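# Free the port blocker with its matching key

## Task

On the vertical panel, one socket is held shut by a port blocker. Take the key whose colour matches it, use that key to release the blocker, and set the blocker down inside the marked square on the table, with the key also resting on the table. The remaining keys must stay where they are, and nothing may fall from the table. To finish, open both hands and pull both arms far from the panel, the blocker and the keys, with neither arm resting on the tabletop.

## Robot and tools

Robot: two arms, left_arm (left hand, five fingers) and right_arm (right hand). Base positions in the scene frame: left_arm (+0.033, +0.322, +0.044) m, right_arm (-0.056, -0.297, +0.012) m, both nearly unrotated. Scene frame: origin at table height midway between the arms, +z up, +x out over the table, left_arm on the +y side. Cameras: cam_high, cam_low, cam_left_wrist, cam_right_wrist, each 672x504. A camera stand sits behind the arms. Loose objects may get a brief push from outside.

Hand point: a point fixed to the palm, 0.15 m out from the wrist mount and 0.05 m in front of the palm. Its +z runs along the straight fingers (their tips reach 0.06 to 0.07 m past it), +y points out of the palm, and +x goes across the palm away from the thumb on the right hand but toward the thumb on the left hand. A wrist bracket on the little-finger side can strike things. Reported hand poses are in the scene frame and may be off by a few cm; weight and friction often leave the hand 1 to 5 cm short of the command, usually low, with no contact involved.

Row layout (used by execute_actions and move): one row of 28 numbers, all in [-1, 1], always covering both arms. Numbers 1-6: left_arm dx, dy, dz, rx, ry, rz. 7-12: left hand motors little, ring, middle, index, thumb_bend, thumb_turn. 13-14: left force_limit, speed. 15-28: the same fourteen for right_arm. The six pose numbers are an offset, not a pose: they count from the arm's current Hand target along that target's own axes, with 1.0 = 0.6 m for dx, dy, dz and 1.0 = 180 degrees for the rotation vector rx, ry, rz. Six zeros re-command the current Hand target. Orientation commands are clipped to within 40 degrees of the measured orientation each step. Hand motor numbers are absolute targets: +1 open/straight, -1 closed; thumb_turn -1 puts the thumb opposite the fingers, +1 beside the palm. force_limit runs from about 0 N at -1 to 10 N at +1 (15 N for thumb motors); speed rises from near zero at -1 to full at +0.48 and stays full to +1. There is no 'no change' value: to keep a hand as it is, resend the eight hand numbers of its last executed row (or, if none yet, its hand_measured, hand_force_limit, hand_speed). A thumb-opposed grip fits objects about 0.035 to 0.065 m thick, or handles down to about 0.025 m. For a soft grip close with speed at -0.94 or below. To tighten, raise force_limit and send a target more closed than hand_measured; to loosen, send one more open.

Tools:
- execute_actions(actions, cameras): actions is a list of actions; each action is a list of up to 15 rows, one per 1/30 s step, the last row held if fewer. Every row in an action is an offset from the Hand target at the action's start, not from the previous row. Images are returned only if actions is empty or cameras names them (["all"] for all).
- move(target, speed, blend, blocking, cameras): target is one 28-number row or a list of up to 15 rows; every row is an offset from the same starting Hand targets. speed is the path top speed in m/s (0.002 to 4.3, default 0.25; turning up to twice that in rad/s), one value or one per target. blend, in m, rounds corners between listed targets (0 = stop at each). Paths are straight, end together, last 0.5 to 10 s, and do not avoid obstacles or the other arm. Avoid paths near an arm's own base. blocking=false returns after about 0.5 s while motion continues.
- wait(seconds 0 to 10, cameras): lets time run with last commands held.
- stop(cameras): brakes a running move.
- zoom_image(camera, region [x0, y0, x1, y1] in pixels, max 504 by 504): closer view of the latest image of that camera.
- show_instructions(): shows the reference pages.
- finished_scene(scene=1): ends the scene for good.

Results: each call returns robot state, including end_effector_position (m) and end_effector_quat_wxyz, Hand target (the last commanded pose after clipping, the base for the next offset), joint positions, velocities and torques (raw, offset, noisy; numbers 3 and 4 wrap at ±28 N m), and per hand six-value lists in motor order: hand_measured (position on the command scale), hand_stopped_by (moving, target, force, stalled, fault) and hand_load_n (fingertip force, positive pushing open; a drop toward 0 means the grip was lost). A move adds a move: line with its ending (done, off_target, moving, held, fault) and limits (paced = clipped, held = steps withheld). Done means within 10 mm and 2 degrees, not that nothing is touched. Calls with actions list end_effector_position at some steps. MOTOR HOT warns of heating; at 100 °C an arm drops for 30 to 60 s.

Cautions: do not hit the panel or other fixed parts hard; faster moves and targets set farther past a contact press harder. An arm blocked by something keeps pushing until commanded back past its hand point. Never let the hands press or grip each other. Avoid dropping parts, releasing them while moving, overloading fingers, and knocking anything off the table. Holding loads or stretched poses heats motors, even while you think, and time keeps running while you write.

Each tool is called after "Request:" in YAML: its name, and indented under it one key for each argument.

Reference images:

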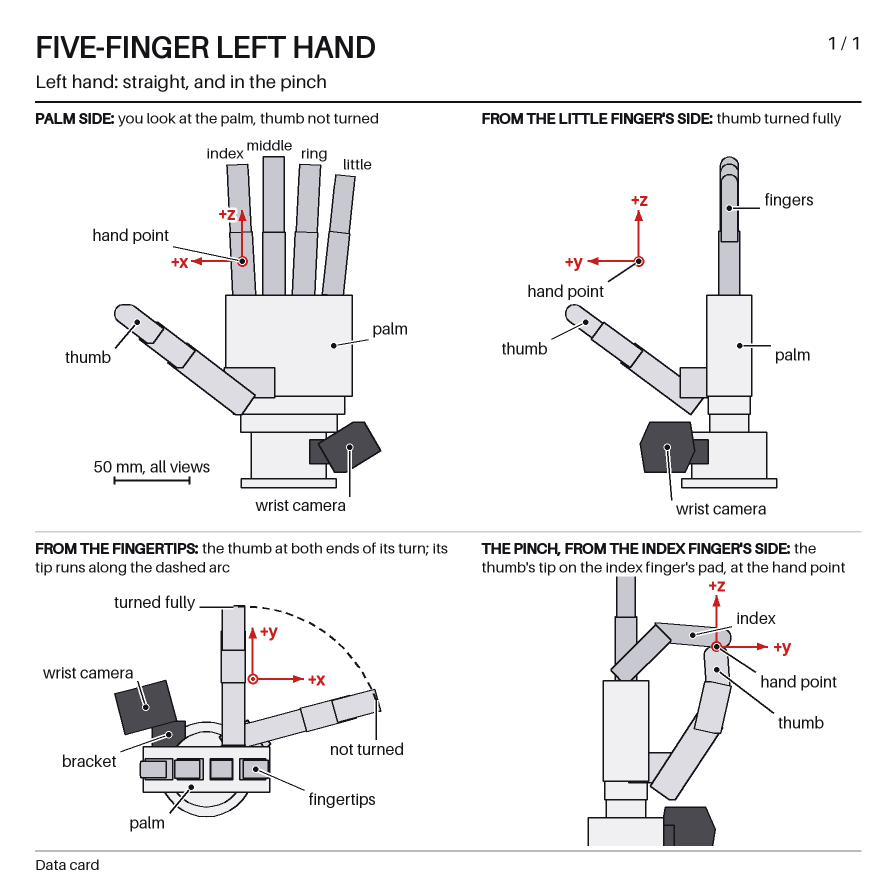

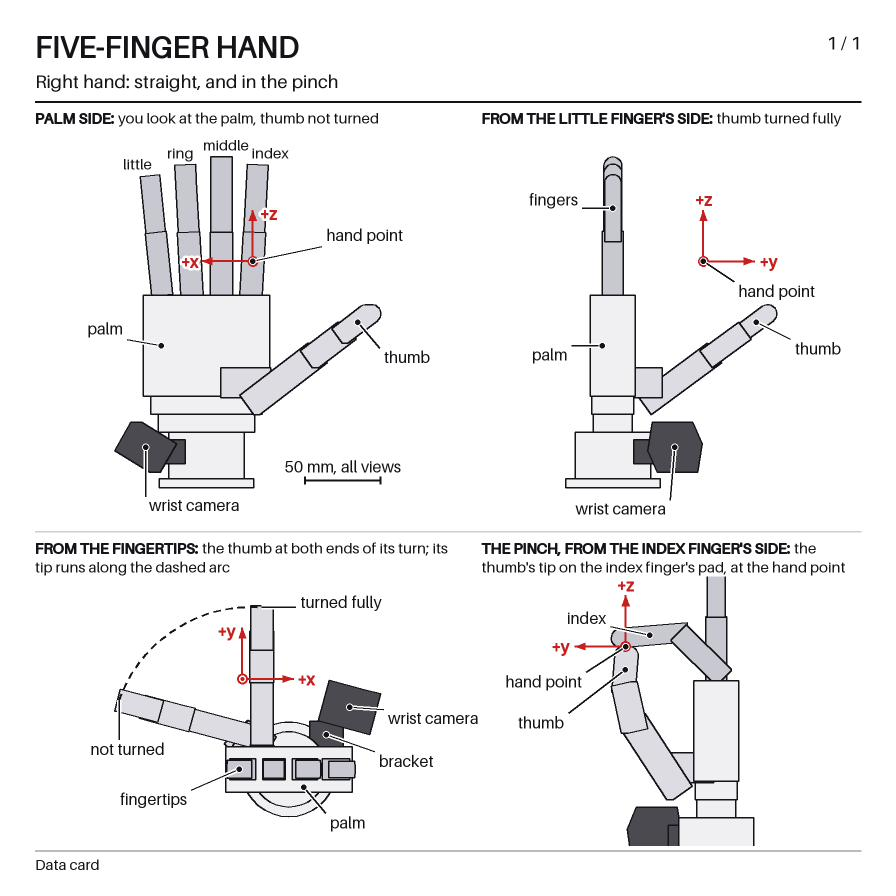

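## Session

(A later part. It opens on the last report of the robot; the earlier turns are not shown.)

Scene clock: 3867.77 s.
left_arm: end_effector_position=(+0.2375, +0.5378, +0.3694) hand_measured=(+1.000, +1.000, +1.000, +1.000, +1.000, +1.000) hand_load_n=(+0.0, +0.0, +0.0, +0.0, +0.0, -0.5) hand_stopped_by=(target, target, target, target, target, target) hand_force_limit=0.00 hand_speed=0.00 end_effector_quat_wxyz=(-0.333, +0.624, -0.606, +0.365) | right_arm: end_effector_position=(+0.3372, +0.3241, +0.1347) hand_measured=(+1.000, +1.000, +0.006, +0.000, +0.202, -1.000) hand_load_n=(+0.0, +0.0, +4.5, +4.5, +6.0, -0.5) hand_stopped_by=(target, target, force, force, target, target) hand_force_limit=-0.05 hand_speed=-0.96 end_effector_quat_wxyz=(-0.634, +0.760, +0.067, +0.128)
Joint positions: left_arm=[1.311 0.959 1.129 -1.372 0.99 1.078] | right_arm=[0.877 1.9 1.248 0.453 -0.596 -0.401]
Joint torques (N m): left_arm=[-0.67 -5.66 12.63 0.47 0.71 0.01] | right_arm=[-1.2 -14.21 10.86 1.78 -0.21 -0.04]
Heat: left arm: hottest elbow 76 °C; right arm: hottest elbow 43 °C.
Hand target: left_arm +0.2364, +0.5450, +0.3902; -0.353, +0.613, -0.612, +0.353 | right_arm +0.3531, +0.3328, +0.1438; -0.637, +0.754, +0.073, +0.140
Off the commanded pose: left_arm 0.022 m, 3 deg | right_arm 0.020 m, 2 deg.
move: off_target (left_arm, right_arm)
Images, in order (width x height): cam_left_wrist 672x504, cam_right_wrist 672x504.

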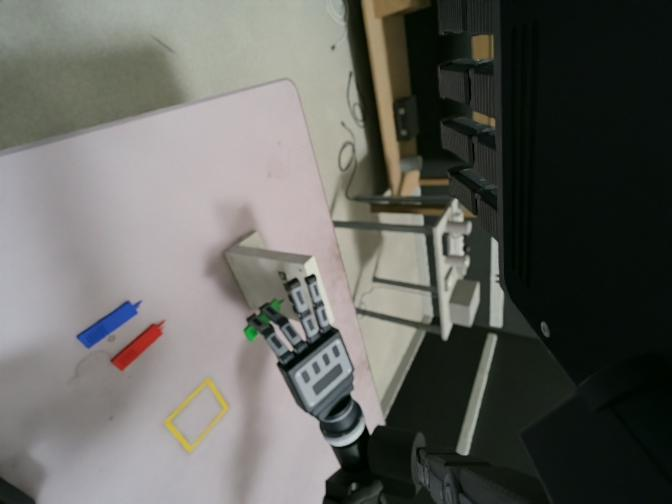

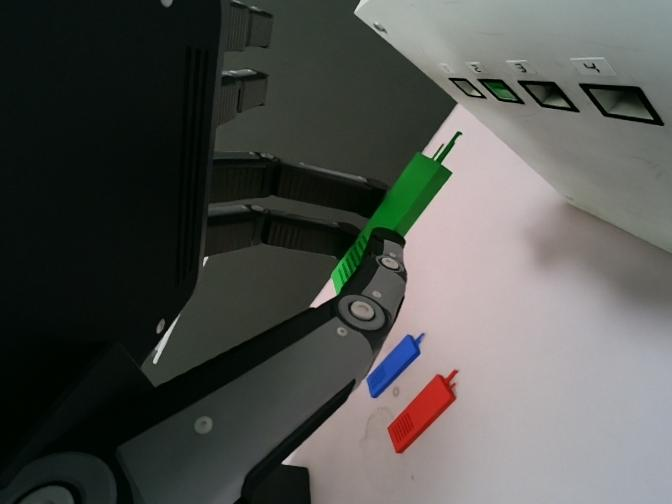

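Request:
move:
  target: [-0.092,-0.702,-0.417,0.4716,-0.2669,0.0714,1,1,1,1,1,1,0,0,0,0,0,0,0,0,1,1,-0.32,-0.32,0.2,-1,-0.05,-0.96]
  speed: 0.25
  cameras: ["cam_right_wrist", "cam_high"]

Request:
zoom_image:
  camera: "cam_right_wrist"
  region: [400, 40, 560, 200]

Request:
zoom_image:
  camera: "cam_right_wrist"
  region: [512, 100, 672, 260]

Request:
zoom_image:
  camera: "cam_right_wrist"
  region: [465, 65, 535, 115]

Scene clock: 3976.73 s.
left_arm: end_effector_position=(+0.2328, +0.6127, +0.8553) hand_measured=(+1.000, +1.000, +1.000, +1.000, +1.000, +1.000) hand_load_n=(+0.0, +0.0, +0.0, +0.0, +0.0, -0.5) hand_stopped_by=(target, target, target, target, target, target) hand_force_limit=0.00 hand_speed=0.00 end_effector_quat_wxyz=(+0.885, -0.265, +0.096, -0.371) | right_arm: end_effector_position=(+0.3372, +0.3241, +0.1347) hand_measured=(+1.000, +1.000, +0.006, +0.000, +0.202, -1.000) hand_load_n=(+0.0, +0.0, +4.5, +4.5, +6.0, -1.0) hand_stopped_by=(target, target, force, force, target, target) hand_force_limit=-0.05 hand_speed=-0.96 end_effector_quat_wxyz=(-0.634, +0.760, +0.067, +0.128)
Joint positions: left_arm=[1.237 0.856 1.274 0.619 0.217 -0.398] | right_arm=[0.877 1.9 1.248 0.453 -0.596 -0.401]
Joint torques (N m): left_arm=[-2.2 -2.9 11.71 1.4 -0.19 0.12] | right_arm=[-1.2 -14.21 10.88 1.78 -0.21 -0.04]
Heat: left arm: hottest elbow 78 °C; right arm: hottest elbow 45 °C.
Hand target: left_arm +0.2312, +0.6001, +0.8800; +0.892, -0.240, +0.100, -0.369 | right_arm +0.3531, +0.3328, +0.1438; -0.637, +0.754, +0.073, +0.140
Off the commanded pose: left_arm 0.028 m, 3 deg | right_arm 0.020 m, 2 deg.
move: off_target (left_arm, right_arm)
Images, in order (width x height): cam_high 672x504, cam_right_wrist 672x504.

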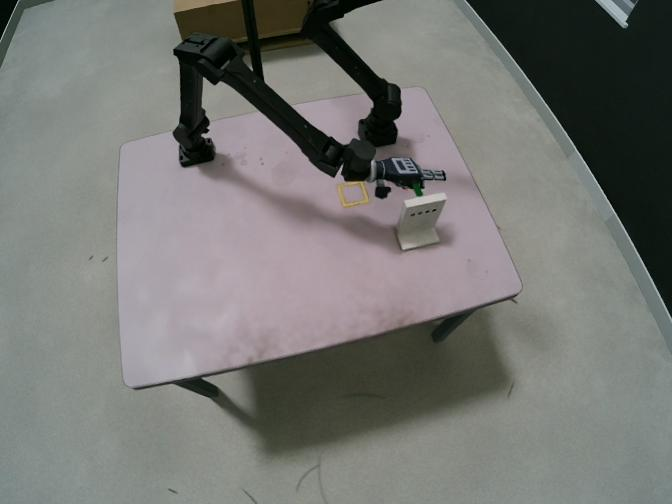

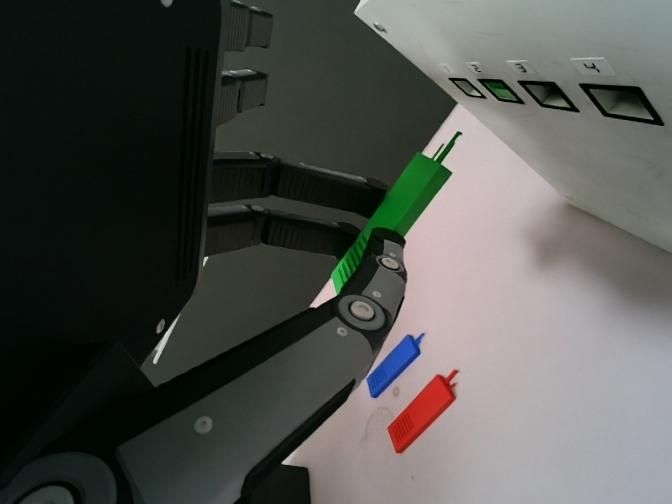

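Scaled by 3.150 from the camera's 672x504 image, which has a finer 960x720 frame.

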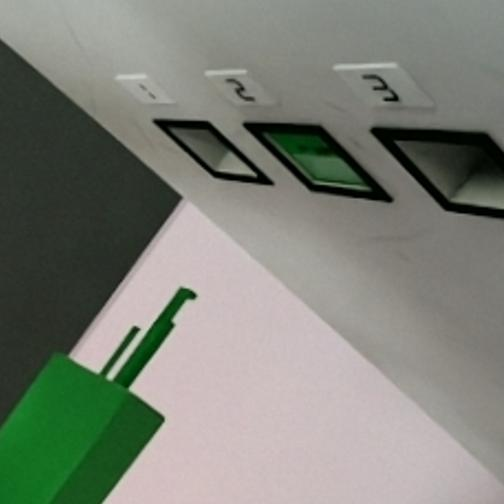

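Scaled by 3.150 from the camera's 672x504 image, which has a finer 960x720 frame.

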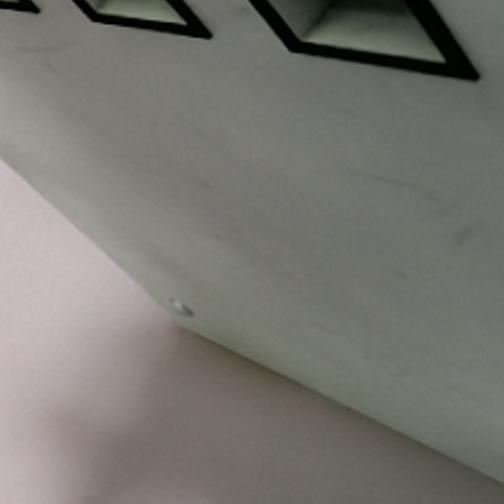

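Scaled by 7.200 from the camera's 672x504 image, which has a finer 960x720 frame.

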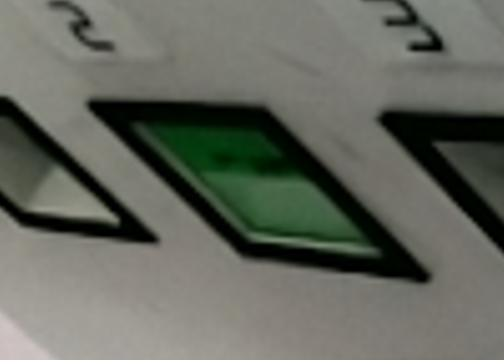

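Request:
move:
  target: [0.2874,0.5576,-0.9097,-0.4458,0.2607,-0.0821,1,1,1,1,1,1,0,0,0.0126,0.0052,-0.0070,0,0,0,1,1,-0.32,-0.32,0.2,-1,-0.05,-0.96]
  speed: 0.28
  cameras: ["cam_left_wrist", "cam_right_wrist", "cam_low"]

Request:
zoom_image:
  camera: "cam_right_wrist"
  region: [410, 30, 550, 170]

Scene clock: 4167.20 s.
left_arm: end_effector_position=(+0.3622, +0.4919, +0.2472) hand_measured=(+1.000, +1.000, +1.000, +1.000, +1.000, +1.000) hand_load_n=(+0.0, +0.0, +0.0, +0.0, +0.0, -0.5) hand_stopped_by=(target, target, target, target, target, target) hand_force_limit=0.00 hand_speed=0.00 end_effector_quat_wxyz=(-0.385, +0.599, -0.590, +0.381) | right_arm: end_effector_position=(+0.3449, +0.3193, +0.1351) hand_measured=(+1.000, +1.000, +0.006, +0.000, +0.202, -1.000) hand_load_n=(+0.0, +0.0, +4.5, +4.5, +6.0, -1.0) hand_stopped_by=(target, target, force, force, target, target) hand_force_limit=-0.05 hand_speed=-0.96 end_effector_quat_wxyz=(-0.634, +0.760, +0.067, +0.129)
Joint positions: left_arm=[0.847 0.878 0.653 -0.369 0.737 0.424] | right_arm=[0.862 1.903 1.253 0.449 -0.611 -0.404]
Joint torques (N m): left_arm=[-1.96 -4.25 8.96 1.89 0.25 0.14] | right_arm=[-1.2 -14.15 10.86 1.77 -0.21 -0.04]
Heat: left arm: hottest elbow 76 °C; right arm: hottest elbow 47 °C.
Hand target: left_arm +0.3636, +0.4900, +0.2399; -0.380, +0.597, -0.597, +0.379 | right_arm +0.3607, +0.3276, +0.1441; -0.637, +0.754, +0.073, +0.140
Off the commanded pose: left_arm 0.008 m, 1 deg | right_arm 0.020 m, 2 deg.
move: off_target (right_arm)
Images, in order (width x height): cam_low 672x504, cam_left_wrist 672x504, cam_right_wrist 672x504.

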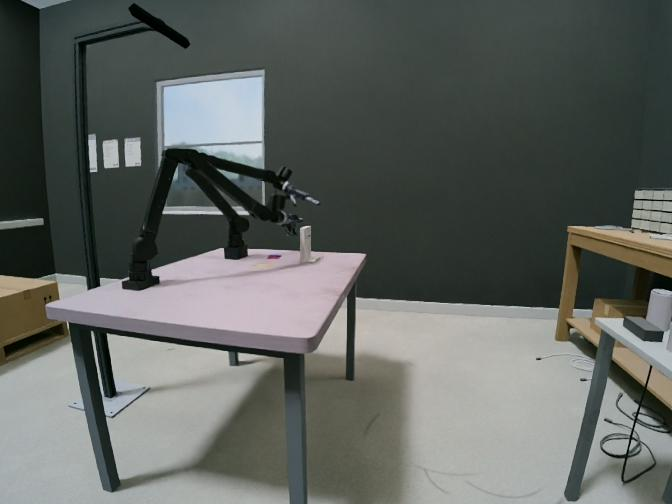

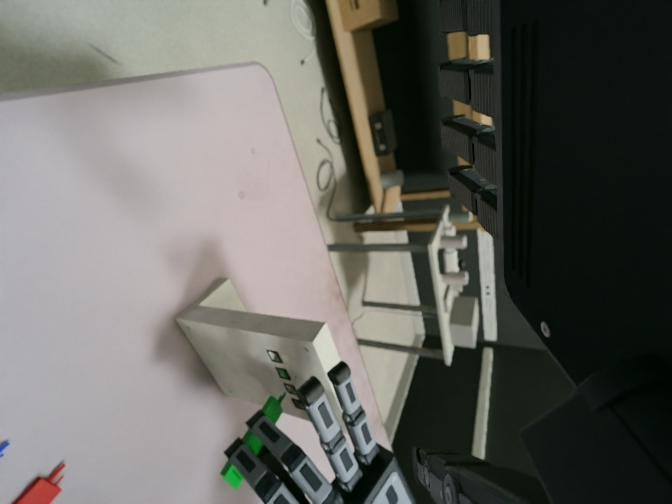

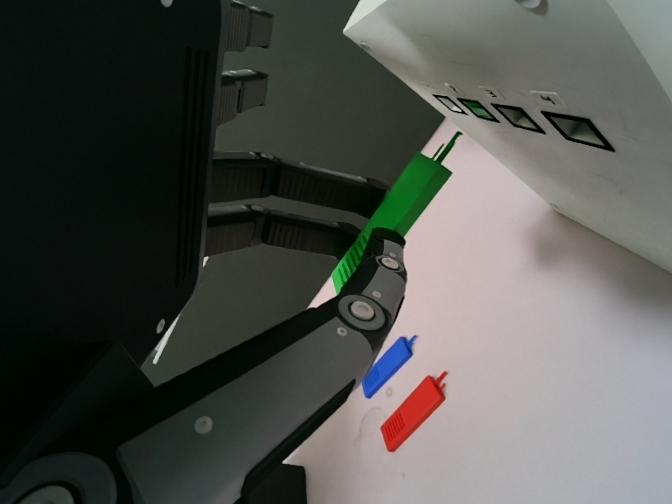

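Scaled by 3.600 from the camera's 672x504 image, which has a finer 960x720 frame.

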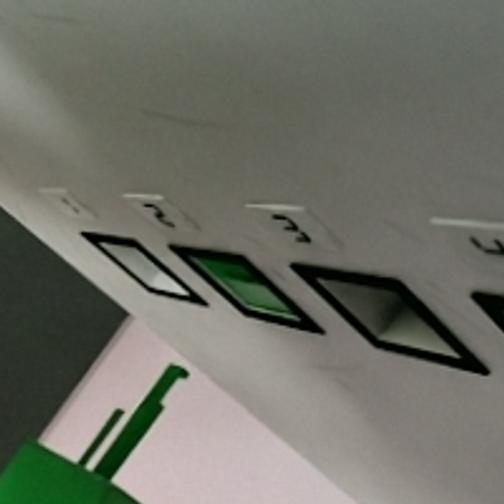

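Request:
zoom_image:
  camera: "cam_left_wrist"
  region: [230, 330, 330, 430]

Request:
zoom_image:
  camera: "cam_right_wrist"
  region: [450, 85, 520, 135]

Scaled by 5.040 from the camera's 672x504 image, which has a finer 960x720 frame.

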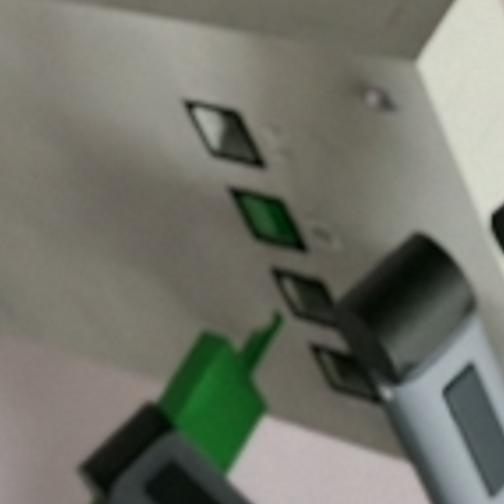

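Scaled by 7.200 from the camera's 672x504 image, which has a finer 960x720 frame.

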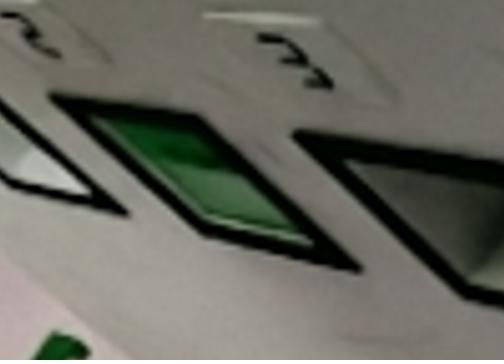

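Request:
move:
  target: [0,0,0,0,0,0,1,1,1,1,1,1,0,0,0.0016,0.0095,0.0158,0,0,0,1,1,-0.32,-0.32,0.2,-1,-0.05,-0.96]
  speed: 0.04
  cameras: ["cam_left_wrist", "cam_right_wrist"]

Request:
zoom_image:
  camera: "cam_left_wrist"
  region: [240, 340, 320, 420]

Request:
zoom_image:
  camera: "cam_right_wrist"
  region: [430, 70, 530, 170]

Scene clock: 4260.60 s.
left_arm: end_effector_position=(+0.3622, +0.4919, +0.2472) hand_measured=(+1.000, +1.000, +1.000, +1.000, +1.000, +1.000) hand_load_n=(+0.0, +0.0, +0.0, +0.0, +0.0, -0.5) hand_stopped_by=(target, target, target, target, target, target) hand_force_limit=0.00 hand_speed=0.00 end_effector_quat_wxyz=(-0.385, +0.599, -0.590, +0.380) | right_arm: end_effector_position=(+0.3500, +0.3250, +0.1266) hand_measured=(+1.000, +1.000, +0.006, +0.000, +0.202, -1.000) hand_load_n=(+0.0, +0.0, +4.5, +4.5, +6.0, -1.0) hand_stopped_by=(target, target, force, force, target, target) hand_force_limit=-0.05 hand_speed=-0.96 end_effector_quat_wxyz=(-0.632, +0.761, +0.066, +0.127)
Joint positions: left_arm=[0.847 0.878 0.653 -0.369 0.737 0.424] | right_arm=[0.862 1.932 1.276 0.449 -0.611 -0.404]
Joint torques (N m): left_arm=[-2.08 -4.13 8.83 1.91 0.24 0.07] | right_arm=[-0.79 -14.68 10.91 1.91 -0.01 -0.03]
Heat: left arm: hottest elbow 71 °C; right arm: hottest elbow 48 °C.
Hand target: left_arm +0.3636, +0.4901, +0.2399; -0.380, +0.597, -0.597, +0.379 | right_arm +0.3644, +0.3358, +0.1375; -0.637, +0.754, +0.073, +0.140
Off the commanded pose: left_arm 0.008 m, 1 deg | right_arm 0.021 m, 2 deg.
move: off_target (right_arm)
Images, in order (width x height): cam_left_wrist 672x504, cam_right_wrist 672x504.

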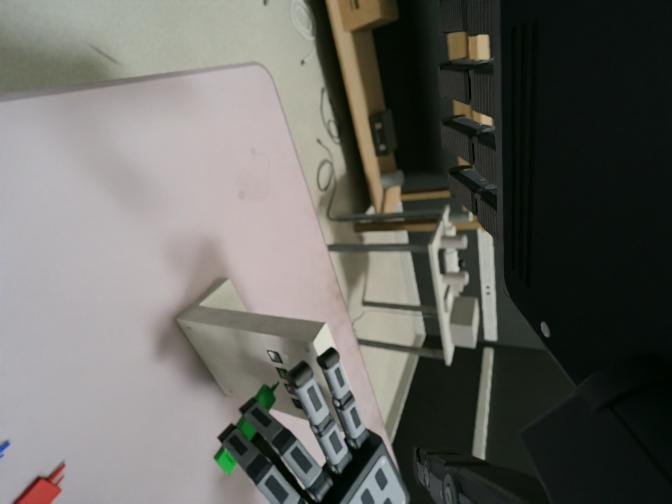

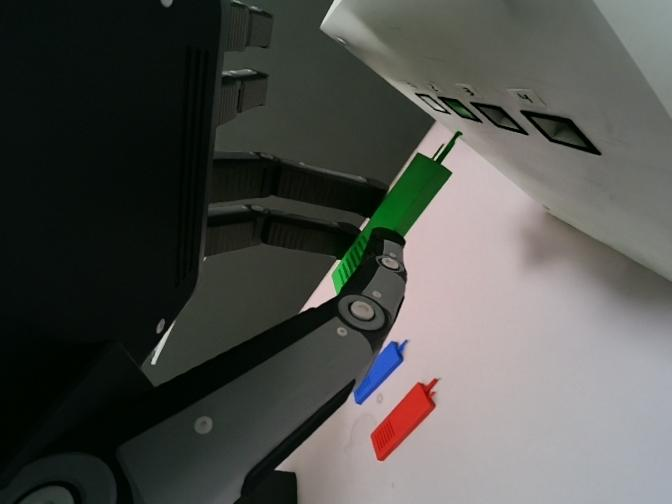

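Scaled by 6.300 from the camera's 672x504 image, which has a finer 960x720 frame.

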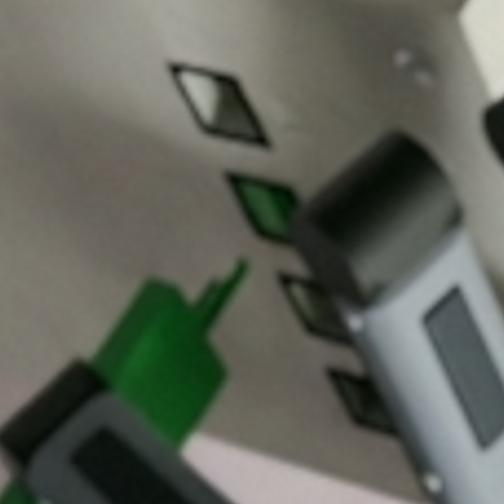

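Scaled by 5.040 from the camera's 672x504 image, which has a finer 960x720 frame.

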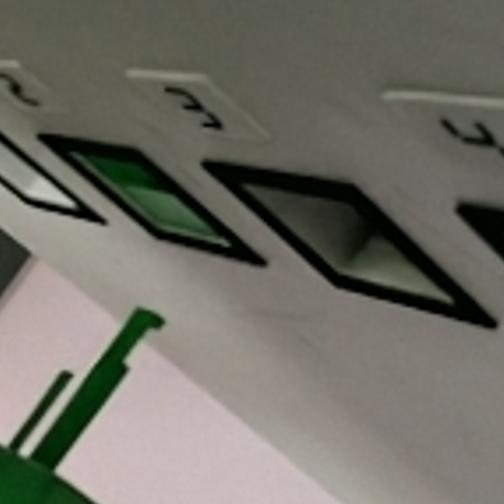

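Request:
move:
  target: [0,0,0,0,0,0,1,1,1,1,1,1,0,0,0.0015,-0.0053,0.0035,0,0,0,1,1,-0.32,-0.32,0.2,-1,-0.05,-0.96]
  speed: 0.03
  cameras: ["cam_left_wrist", "cam_right_wrist"]

Request:
zoom_image:
  camera: "cam_left_wrist"
  region: [255, 350, 305, 400]

Request:
zoom_image:
  camera: "cam_right_wrist"
  region: [430, 75, 510, 155]

Scene clock: 4286.80 s.
left_arm: end_effector_position=(+0.3622, +0.4919, +0.2472) hand_measured=(+1.000, +1.000, +1.000, +1.000, +1.000, +1.000) hand_load_n=(+0.0, +0.0, -0.5, +0.0, +0.5, +0.0) hand_stopped_by=(target, target, target, target, target, target) hand_force_limit=0.00 hand_speed=0.00 end_effector_quat_wxyz=(-0.385, +0.599, -0.590, +0.380) | right_arm: end_effector_position=(+0.3526, +0.3273, +0.1312) hand_measured=(+1.000, +1.000, +0.006, +0.000, +0.202, -1.000) hand_load_n=(+0.0, +0.0, +4.5, +4.5, +6.0, -0.5) hand_stopped_by=(target, target, force, force, target, target) hand_force_limit=-0.05 hand_speed=-0.96 end_effector_quat_wxyz=(-0.634, +0.760, +0.066, +0.130)
Joint positions: left_arm=[0.847 0.878 0.653 -0.369 0.737 0.424] | right_arm=[0.862 1.932 1.287 0.444 -0.609 -0.404]
Joint torques (N m): left_arm=[-2.14 -4.19 8.79 1.87 0.23 0.07] | right_arm=[-0.5 -14.74 10.86 1.83 0.02 -0.02]
Heat: left arm: hottest elbow 70 °C; right arm: hottest elbow 52 °C.
Hand target: left_arm +0.3636, +0.4901, +0.2399; -0.380, +0.597, -0.597, +0.379 | right_arm +0.3646, +0.3384, +0.1404; -0.637, +0.754, +0.073, +0.140
Off the commanded pose: left_arm 0.008 m, 1 deg | right_arm 0.019 m, 2 deg.
move: off_target (right_arm)
Images, in order (width x height): cam_left_wrist 672x504, cam_right_wrist 672x504.

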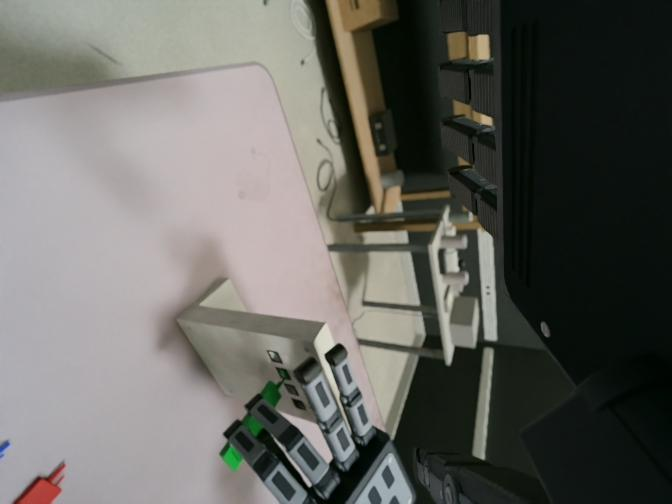

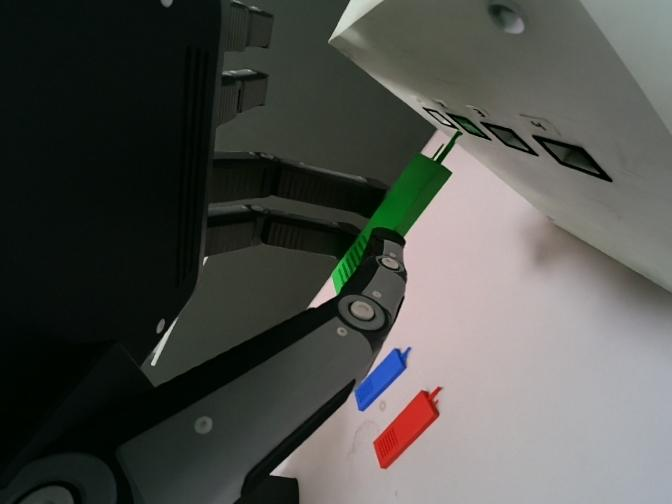

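Scaled by 10.080 from the camera's 672x504 image, which has a finer 960x720 frame.

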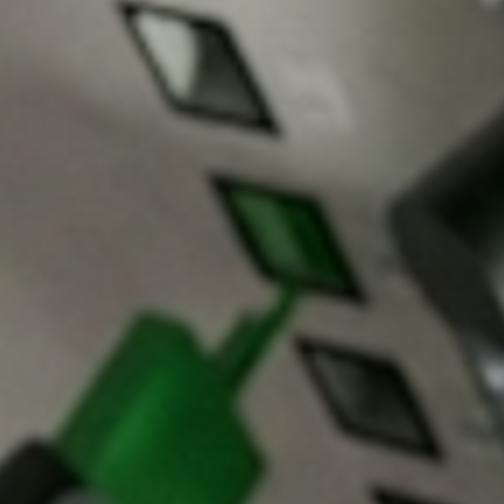

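Scaled by 6.300 from the camera's 672x504 image, which has a finer 960x720 frame.

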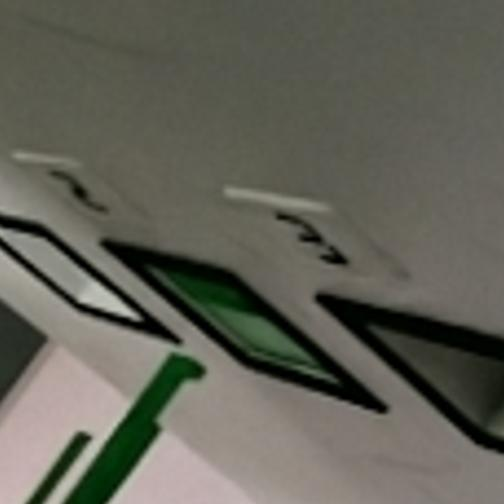

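Request:
move:
  target: [0,0,0,0,0,0,1,1,1,1,1,1,0,0,-0.0021,0.00105,0.0002,0,0,0,1,1,-0.32,-0.32,0.2,-1,-0.05,-0.96]
  speed: 0.02
  cameras: ["cam_left_wrist", "cam_right_wrist"]

Request:
zoom_image:
  camera: "cam_left_wrist"
  region: [255, 350, 305, 400]

Request:
zoom_image:
  camera: "cam_right_wrist"
  region: [430, 75, 510, 155]

Scene clock: 4317.07 s.
left_arm: end_effector_position=(+0.3622, +0.4919, +0.2472) hand_measured=(+1.000, +1.000, +1.000, +1.000, +1.000, +1.000) hand_load_n=(+0.0, +0.0, +0.0, +0.0, +0.0, -0.5) hand_stopped_by=(target, target, target, target, target, target) hand_force_limit=0.00 hand_speed=0.00 end_effector_quat_wxyz=(-0.385, +0.599, -0.590, +0.380) | right_arm: end_effector_position=(+0.3528, +0.3273, +0.1311) hand_measured=(+1.000, +1.000, +0.006, +0.000, +0.202, -1.000) hand_load_n=(+0.0, +0.0, +4.5, +4.5, +6.0, -1.0) hand_stopped_by=(target, target, force, force, target, target) hand_force_limit=-0.05 hand_speed=-0.96 end_effector_quat_wxyz=(-0.633, +0.760, +0.066, +0.130)
Joint positions: left_arm=[0.847 0.878 0.653 -0.369 0.737 0.424] | right_arm=[0.862 1.932 1.287 0.443 -0.608 -0.404]
Joint torques (N m): left_arm=[-2.02 -4.37 8.85 1.88 0.24 0.07] | right_arm=[-0.38 -14.68 10.71 1.91 0.02 -0.01]
Heat: left arm: hottest elbow 69 °C; right arm: hottest elbow 49 °C.
Hand target: left_arm +0.3636, +0.4901, +0.2399; -0.380, +0.597, -0.597, +0.379 | right_arm +0.3636, +0.3385, +0.1395; -0.637, +0.754, +0.073, +0.140
Off the commanded pose: left_arm 0.008 m, 1 deg | right_arm 0.018 m, 2 deg.
move: off_target (right_arm)
Images, in order (width x height): cam_left_wrist 672x504, cam_right_wrist 672x504.

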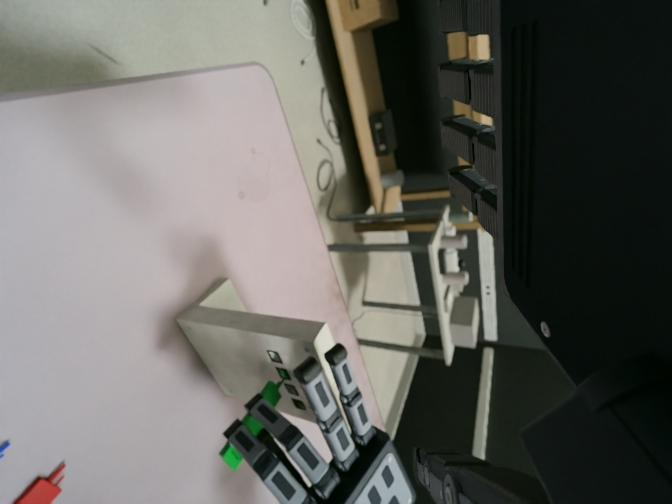

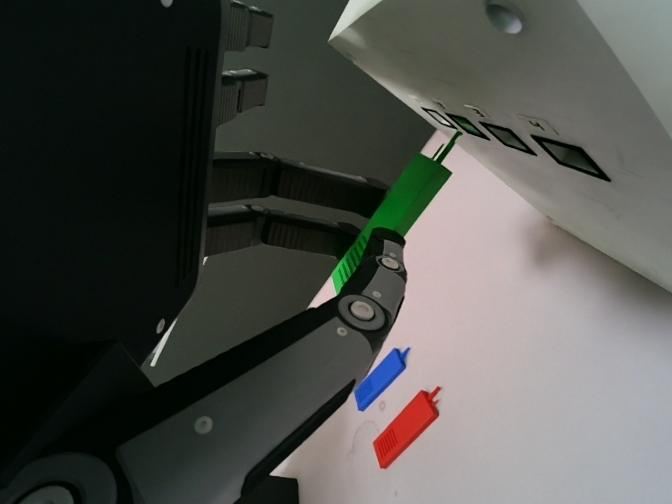

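Scaled by 10.080 from the camera's 672x504 image, which has a finer 960x720 frame.

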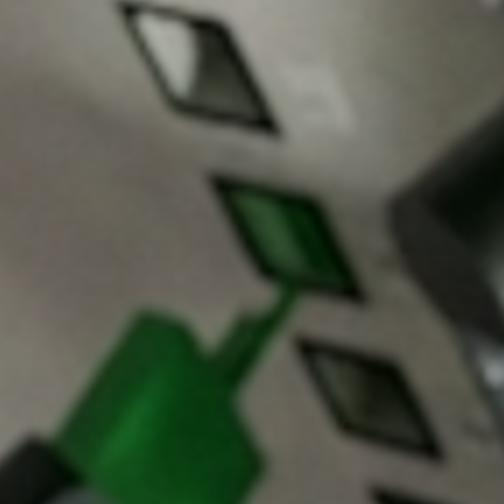

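Scaled by 6.300 from the camera's 672x504 image, which has a finer 960x720 frame.

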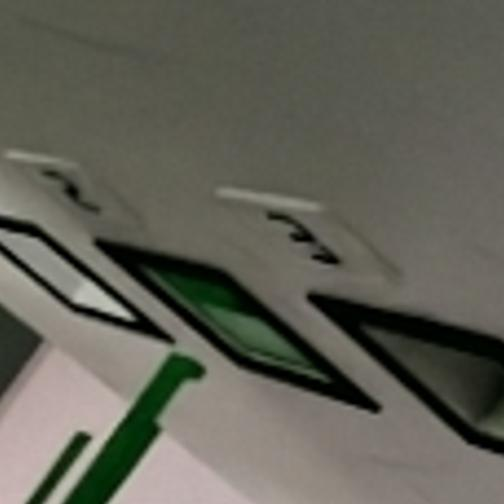

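Request:
move:
  target:
    - [0,0,0,0,0,0,1,1,1,1,1,1,0,0,0.0023,-0.0071,-0.0011,0,0,0,1,1,-0.32,-0.32,0.2,-1,-0.05,-0.96]
    - [0,0,0,0,0,0,1,1,1,1,1,1,0,0,0.0048,0.0004,-0.0003,0,0,0,1,1,-0.32,-0.32,0.2,-1,-0.05,-0.96]
  speed: 0.03
  cameras: ["cam_left_wrist", "cam_right_wrist"]

Request:
zoom_image:
  camera: "cam_left_wrist"
  region: [255, 350, 305, 400]

Request:
zoom_image:
  camera: "cam_right_wrist"
  region: [430, 75, 510, 155]

Scene clock: 4334.13 s.
left_arm: end_effector_position=(+0.3622, +0.4919, +0.2472) hand_measured=(+1.000, +1.000, +1.000, +1.000, +1.000, +1.000) hand_load_n=(+0.0, +0.0, +0.0, +0.0, +0.0, -0.5) hand_stopped_by=(target, target, target, target, target, target) hand_force_limit=0.00 hand_speed=0.00 end_effector_quat_wxyz=(-0.385, +0.599, -0.590, +0.380) | right_arm: end_effector_position=(+0.3523, +0.3267, +0.1297) hand_measured=(+1.000, +1.000, +0.006, +0.000, +0.202, -1.000) hand_load_n=(+0.0, +0.0, +4.5, +4.5, +6.0, -1.0) hand_stopped_by=(target, target, force, force, target, target) hand_force_limit=-0.05 hand_speed=-0.96 end_effector_quat_wxyz=(-0.632, +0.762, +0.065, +0.128)
Joint positions: left_arm=[0.847 0.878 0.653 -0.369 0.737 0.424] | right_arm=[0.862 1.932 1.287 0.437 -0.608 -0.404]
Joint torques (N m): left_arm=[-2.08 -4.25 8.76 1.91 0.24 0.07] | right_arm=[-0.73 -14.51 11.06 1.98 -0.16 -0.02]
Heat: left arm: hottest elbow 69 °C; right arm: hottest elbow 49 °C.
Hand target: left_arm +0.3636, +0.4901, +0.2399; -0.380, +0.597, -0.597, +0.379 | right_arm +0.3664, +0.3381, +0.1402; -0.637, +0.754, +0.073, +0.140
Off the commanded pose: left_arm 0.008 m, 1 deg | right_arm 0.021 m, 2 deg.
move: off_target (right_arm)
Images, in order (width x height): cam_left_wrist 672x504, cam_right_wrist 672x504.

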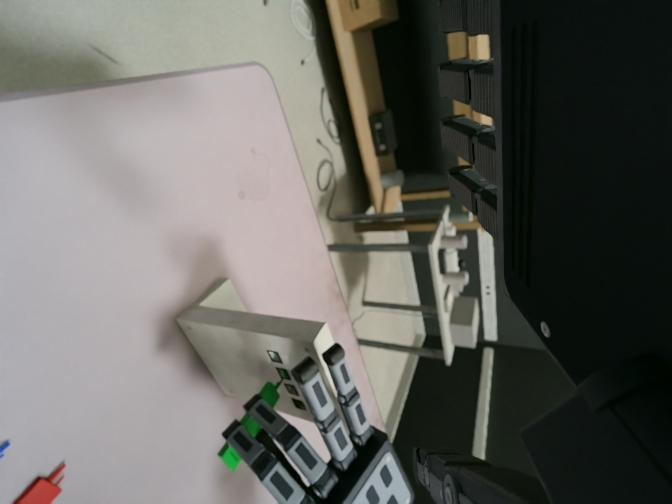

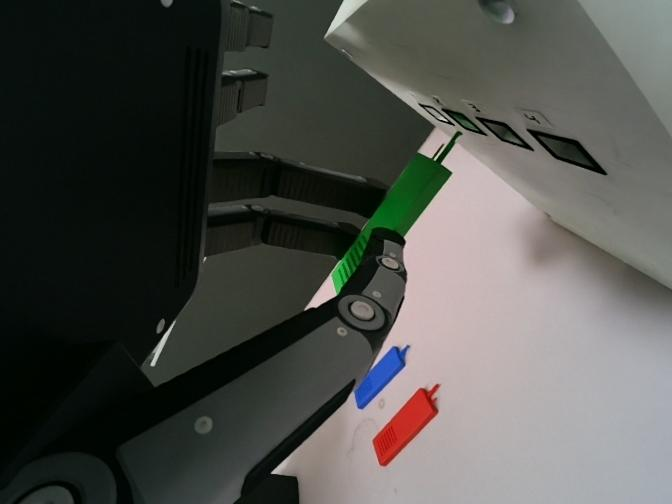

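Scaled by 10.080 from the camera's 672x504 image, which has a finer 960x720 frame.

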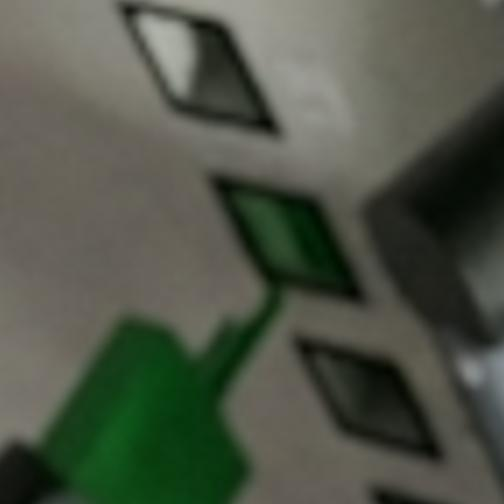

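Scaled by 6.300 from the camera's 672x504 image, which has a finer 960x720 frame.

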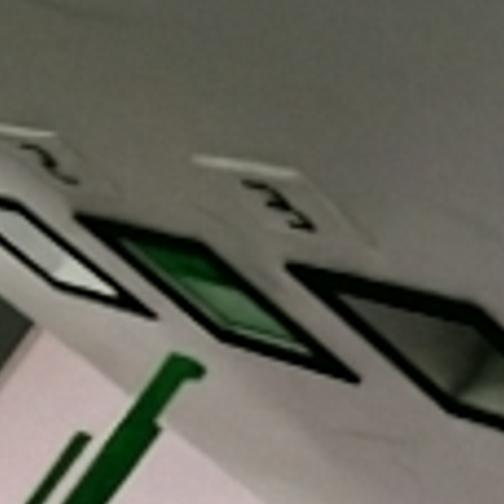

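Request:
move:
  target: [0,0,0,0,0,0,1,1,1,1,1,1,0,0,0.0097,0.0024,0.0013,0,0,0,1,1,-0.32,-0.32,0.2,-1,-0.05,-0.96]
  speed: 0.02
  cameras: ["cam_left_wrist", "cam_right_wrist"]

Request:
zoom_image:
  camera: "cam_left_wrist"
  region: [255, 350, 305, 400]

Request:
zoom_image:
  camera: "cam_right_wrist"
  region: [420, 85, 490, 155]

Scene clock: 4357.23 s.
left_arm: end_effector_position=(+0.3622, +0.4919, +0.2472) hand_measured=(+1.000, +1.000, +1.000, +1.000, +1.000, +1.000) hand_load_n=(+0.0, +0.0, +0.0, +0.0, +0.0, -0.5) hand_stopped_by=(target, target, target, target, target, target) hand_force_limit=0.00 hand_speed=0.00 end_effector_quat_wxyz=(-0.385, +0.599, -0.590, +0.380) | right_arm: end_effector_position=(+0.3565, +0.3298, +0.1316) hand_measured=(+1.000, +1.000, +0.006, +0.000, +0.202, -1.000) hand_load_n=(+0.0, +0.0, +4.5, +4.5, +6.5, -0.5) hand_stopped_by=(target, target, force, force, target, target) hand_force_limit=-0.05 hand_speed=-0.96 end_effector_quat_wxyz=(-0.634, +0.760, +0.066, +0.129)
Joint positions: left_arm=[0.847 0.878 0.653 -0.369 0.737 0.424] | right_arm=[0.859 1.941 1.304 0.435 -0.613 -0.404]
Joint torques (N m): left_arm=[-2.14 -4.31 8.77 1.92 0.24 0.07] | right_arm=[-1.14 -14.62 10.96 1.74 -0.21 -0.04]
Heat: left arm: hottest elbow 69 °C; right arm: hottest elbow 49 °C.
Hand target: left_arm +0.3636, +0.4901, +0.2399; -0.380, +0.597, -0.597, +0.379 | right_arm +0.3723, +0.3382, +0.1402; -0.637, +0.755, +0.073, +0.140
Off the commanded pose: left_arm 0.008 m, 1 deg | right_arm 0.020 m, 2 deg.
move: off_target (right_arm)
Images, in order (width x height): cam_left_wrist 672x504, cam_right_wrist 672x504.

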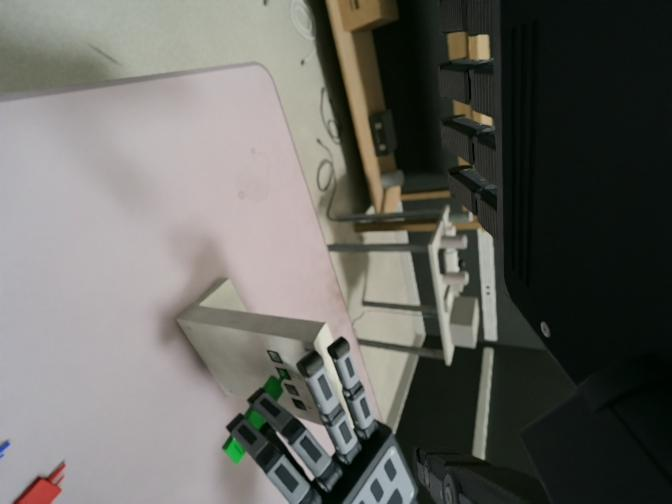

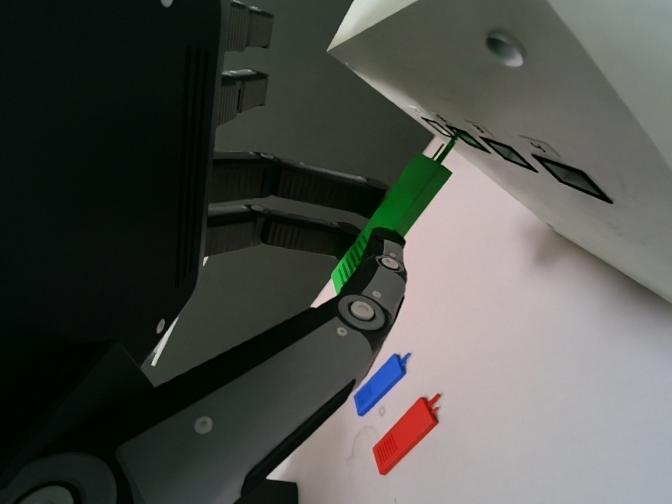

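Scaled by 10.080 from the camera's 672x504 image, which has a finer 960x720 frame.

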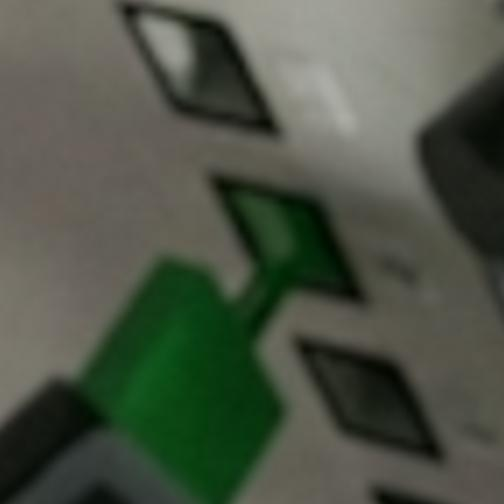

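Scaled by 7.200 from the camera's 672x504 image, which has a finer 960x720 frame.

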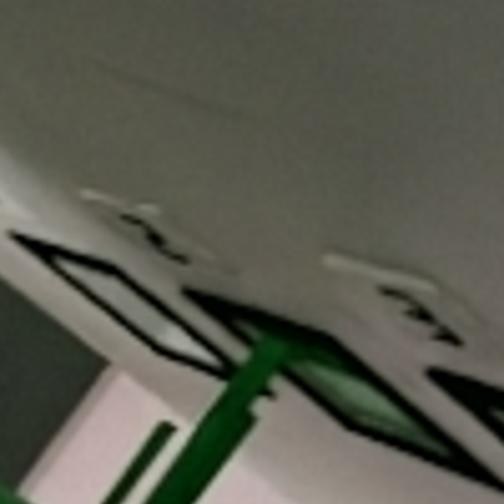

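Request:
move:
  target:
    - [0,0,0,0,0,0,1,1,1,1,1,1,0,0,-0.0141,-0.0039,-0.0042,0,0,0,1,1,-0.32,-0.32,0.2,-1,-0.05,-0.96]
    - [0,0,0,0,0,0,1,1,1,1,1,1,0,0,-0.0028,0.0036,-0.0036,0,0,0,1,1,-0.32,-0.32,0.2,-1,-0.05,-0.96]
  speed: 0.02
  cameras: ["cam_left_wrist", "cam_right_wrist"]

Request:
zoom_image:
  camera: "cam_left_wrist"
  region: [255, 350, 305, 400]

Request:
zoom_image:
  camera: "cam_right_wrist"
  region: [420, 85, 490, 155]

Scene clock: 4394.90 s.
left_arm: end_effector_position=(+0.3622, +0.4919, +0.2472) hand_measured=(+1.000, +1.000, +1.000, +1.000, +1.000, +1.000) hand_load_n=(+0.0, +0.0, -0.5, +0.0, +0.0, -0.5) hand_stopped_by=(target, target, target, target, target, target) hand_force_limit=0.00 hand_speed=0.00 end_effector_quat_wxyz=(-0.385, +0.599, -0.590, +0.380) | right_arm: end_effector_position=(+0.3564, +0.3298, +0.1314) hand_measured=(+1.000, +1.000, +0.006, +0.000, +0.202, -1.000) hand_load_n=(+0.0, +0.0, +4.5, +4.5, +6.0, -0.5) hand_stopped_by=(target, target, force, force, target, target) hand_force_limit=-0.05 hand_speed=-0.96 end_effector_quat_wxyz=(-0.634, +0.760, +0.067, +0.128)
Joint positions: left_arm=[0.847 0.878 0.653 -0.369 0.737 0.424] | right_arm=[0.859 1.941 1.305 0.435 -0.614 -0.405]
Joint torques (N m): left_arm=[-2.14 -4.31 8.79 1.88 0.24 0.07] | right_arm=[-1.26 -14.92 10.25 2.09 -0.19 -0.05]
Heat: left arm: hottest elbow 68 °C; right arm: hottest elbow 50 °C.
Hand target: left_arm +0.3636, +0.4901, +0.2399; -0.380, +0.597, -0.597, +0.379 | right_arm +0.3711, +0.3359, +0.1382; -0.637, +0.754, +0.074, +0.140
Off the commanded pose: left_arm 0.008 m, 1 deg | right_arm 0.017 m, 2 deg.
move: off_target (right_arm)
Images, in order (width x height): cam_left_wrist 672x504, cam_right_wrist 672x504.

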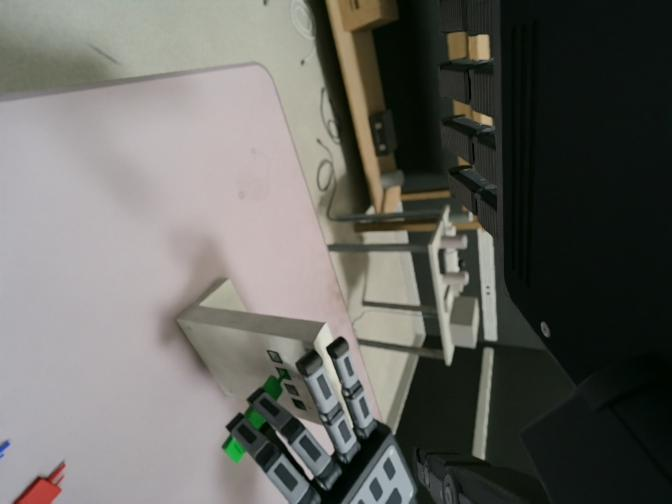

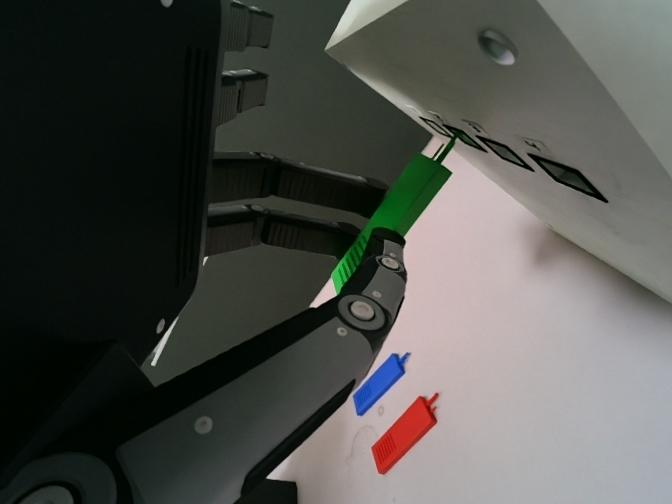

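Scaled by 10.080 from the camera's 672x504 image, which has a finer 960x720 frame.

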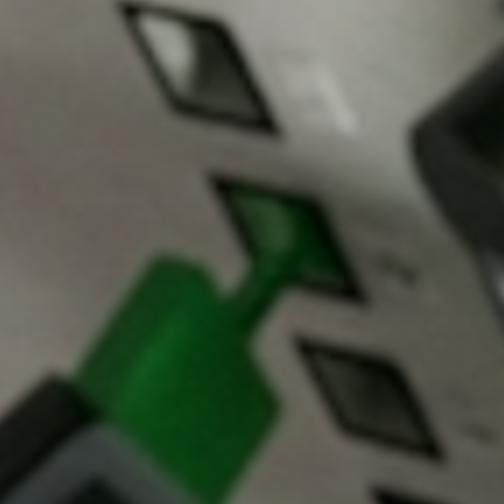

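Scaled by 7.200 from the camera's 672x504 image, which has a finer 960x720 frame.

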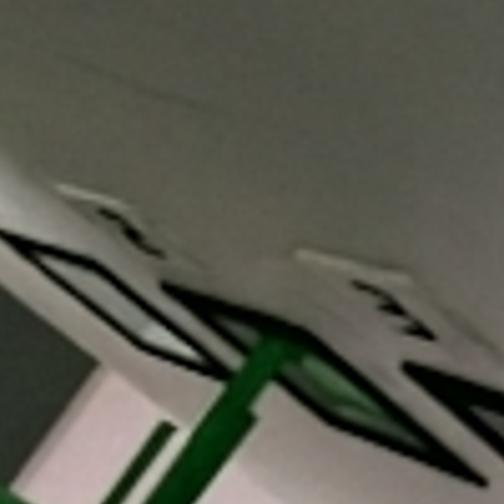

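Request:
zoom_image:
  camera: "cam_left_wrist"
  region: [268, 362, 298, 392]

Request:
zoom_image:
  camera: "cam_right_wrist"
  region: [436, 115, 486, 165]

Scaled by 16.800 from the camera's 672x504 image, which has a finer 960x720 frame.

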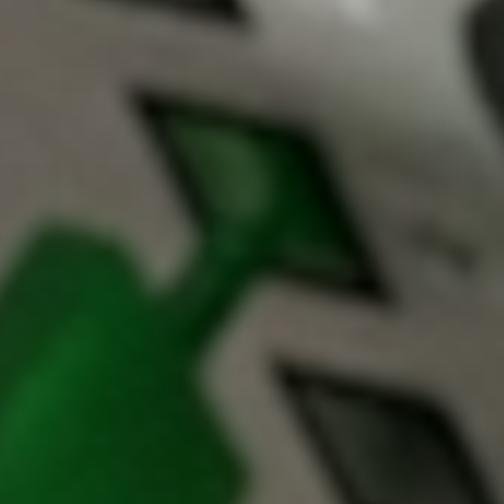

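Scaled by 10.080 from the camera's 672x504 image, which has a finer 960x720 frame.

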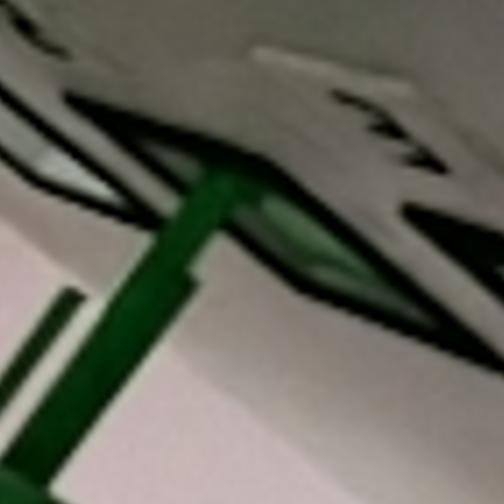

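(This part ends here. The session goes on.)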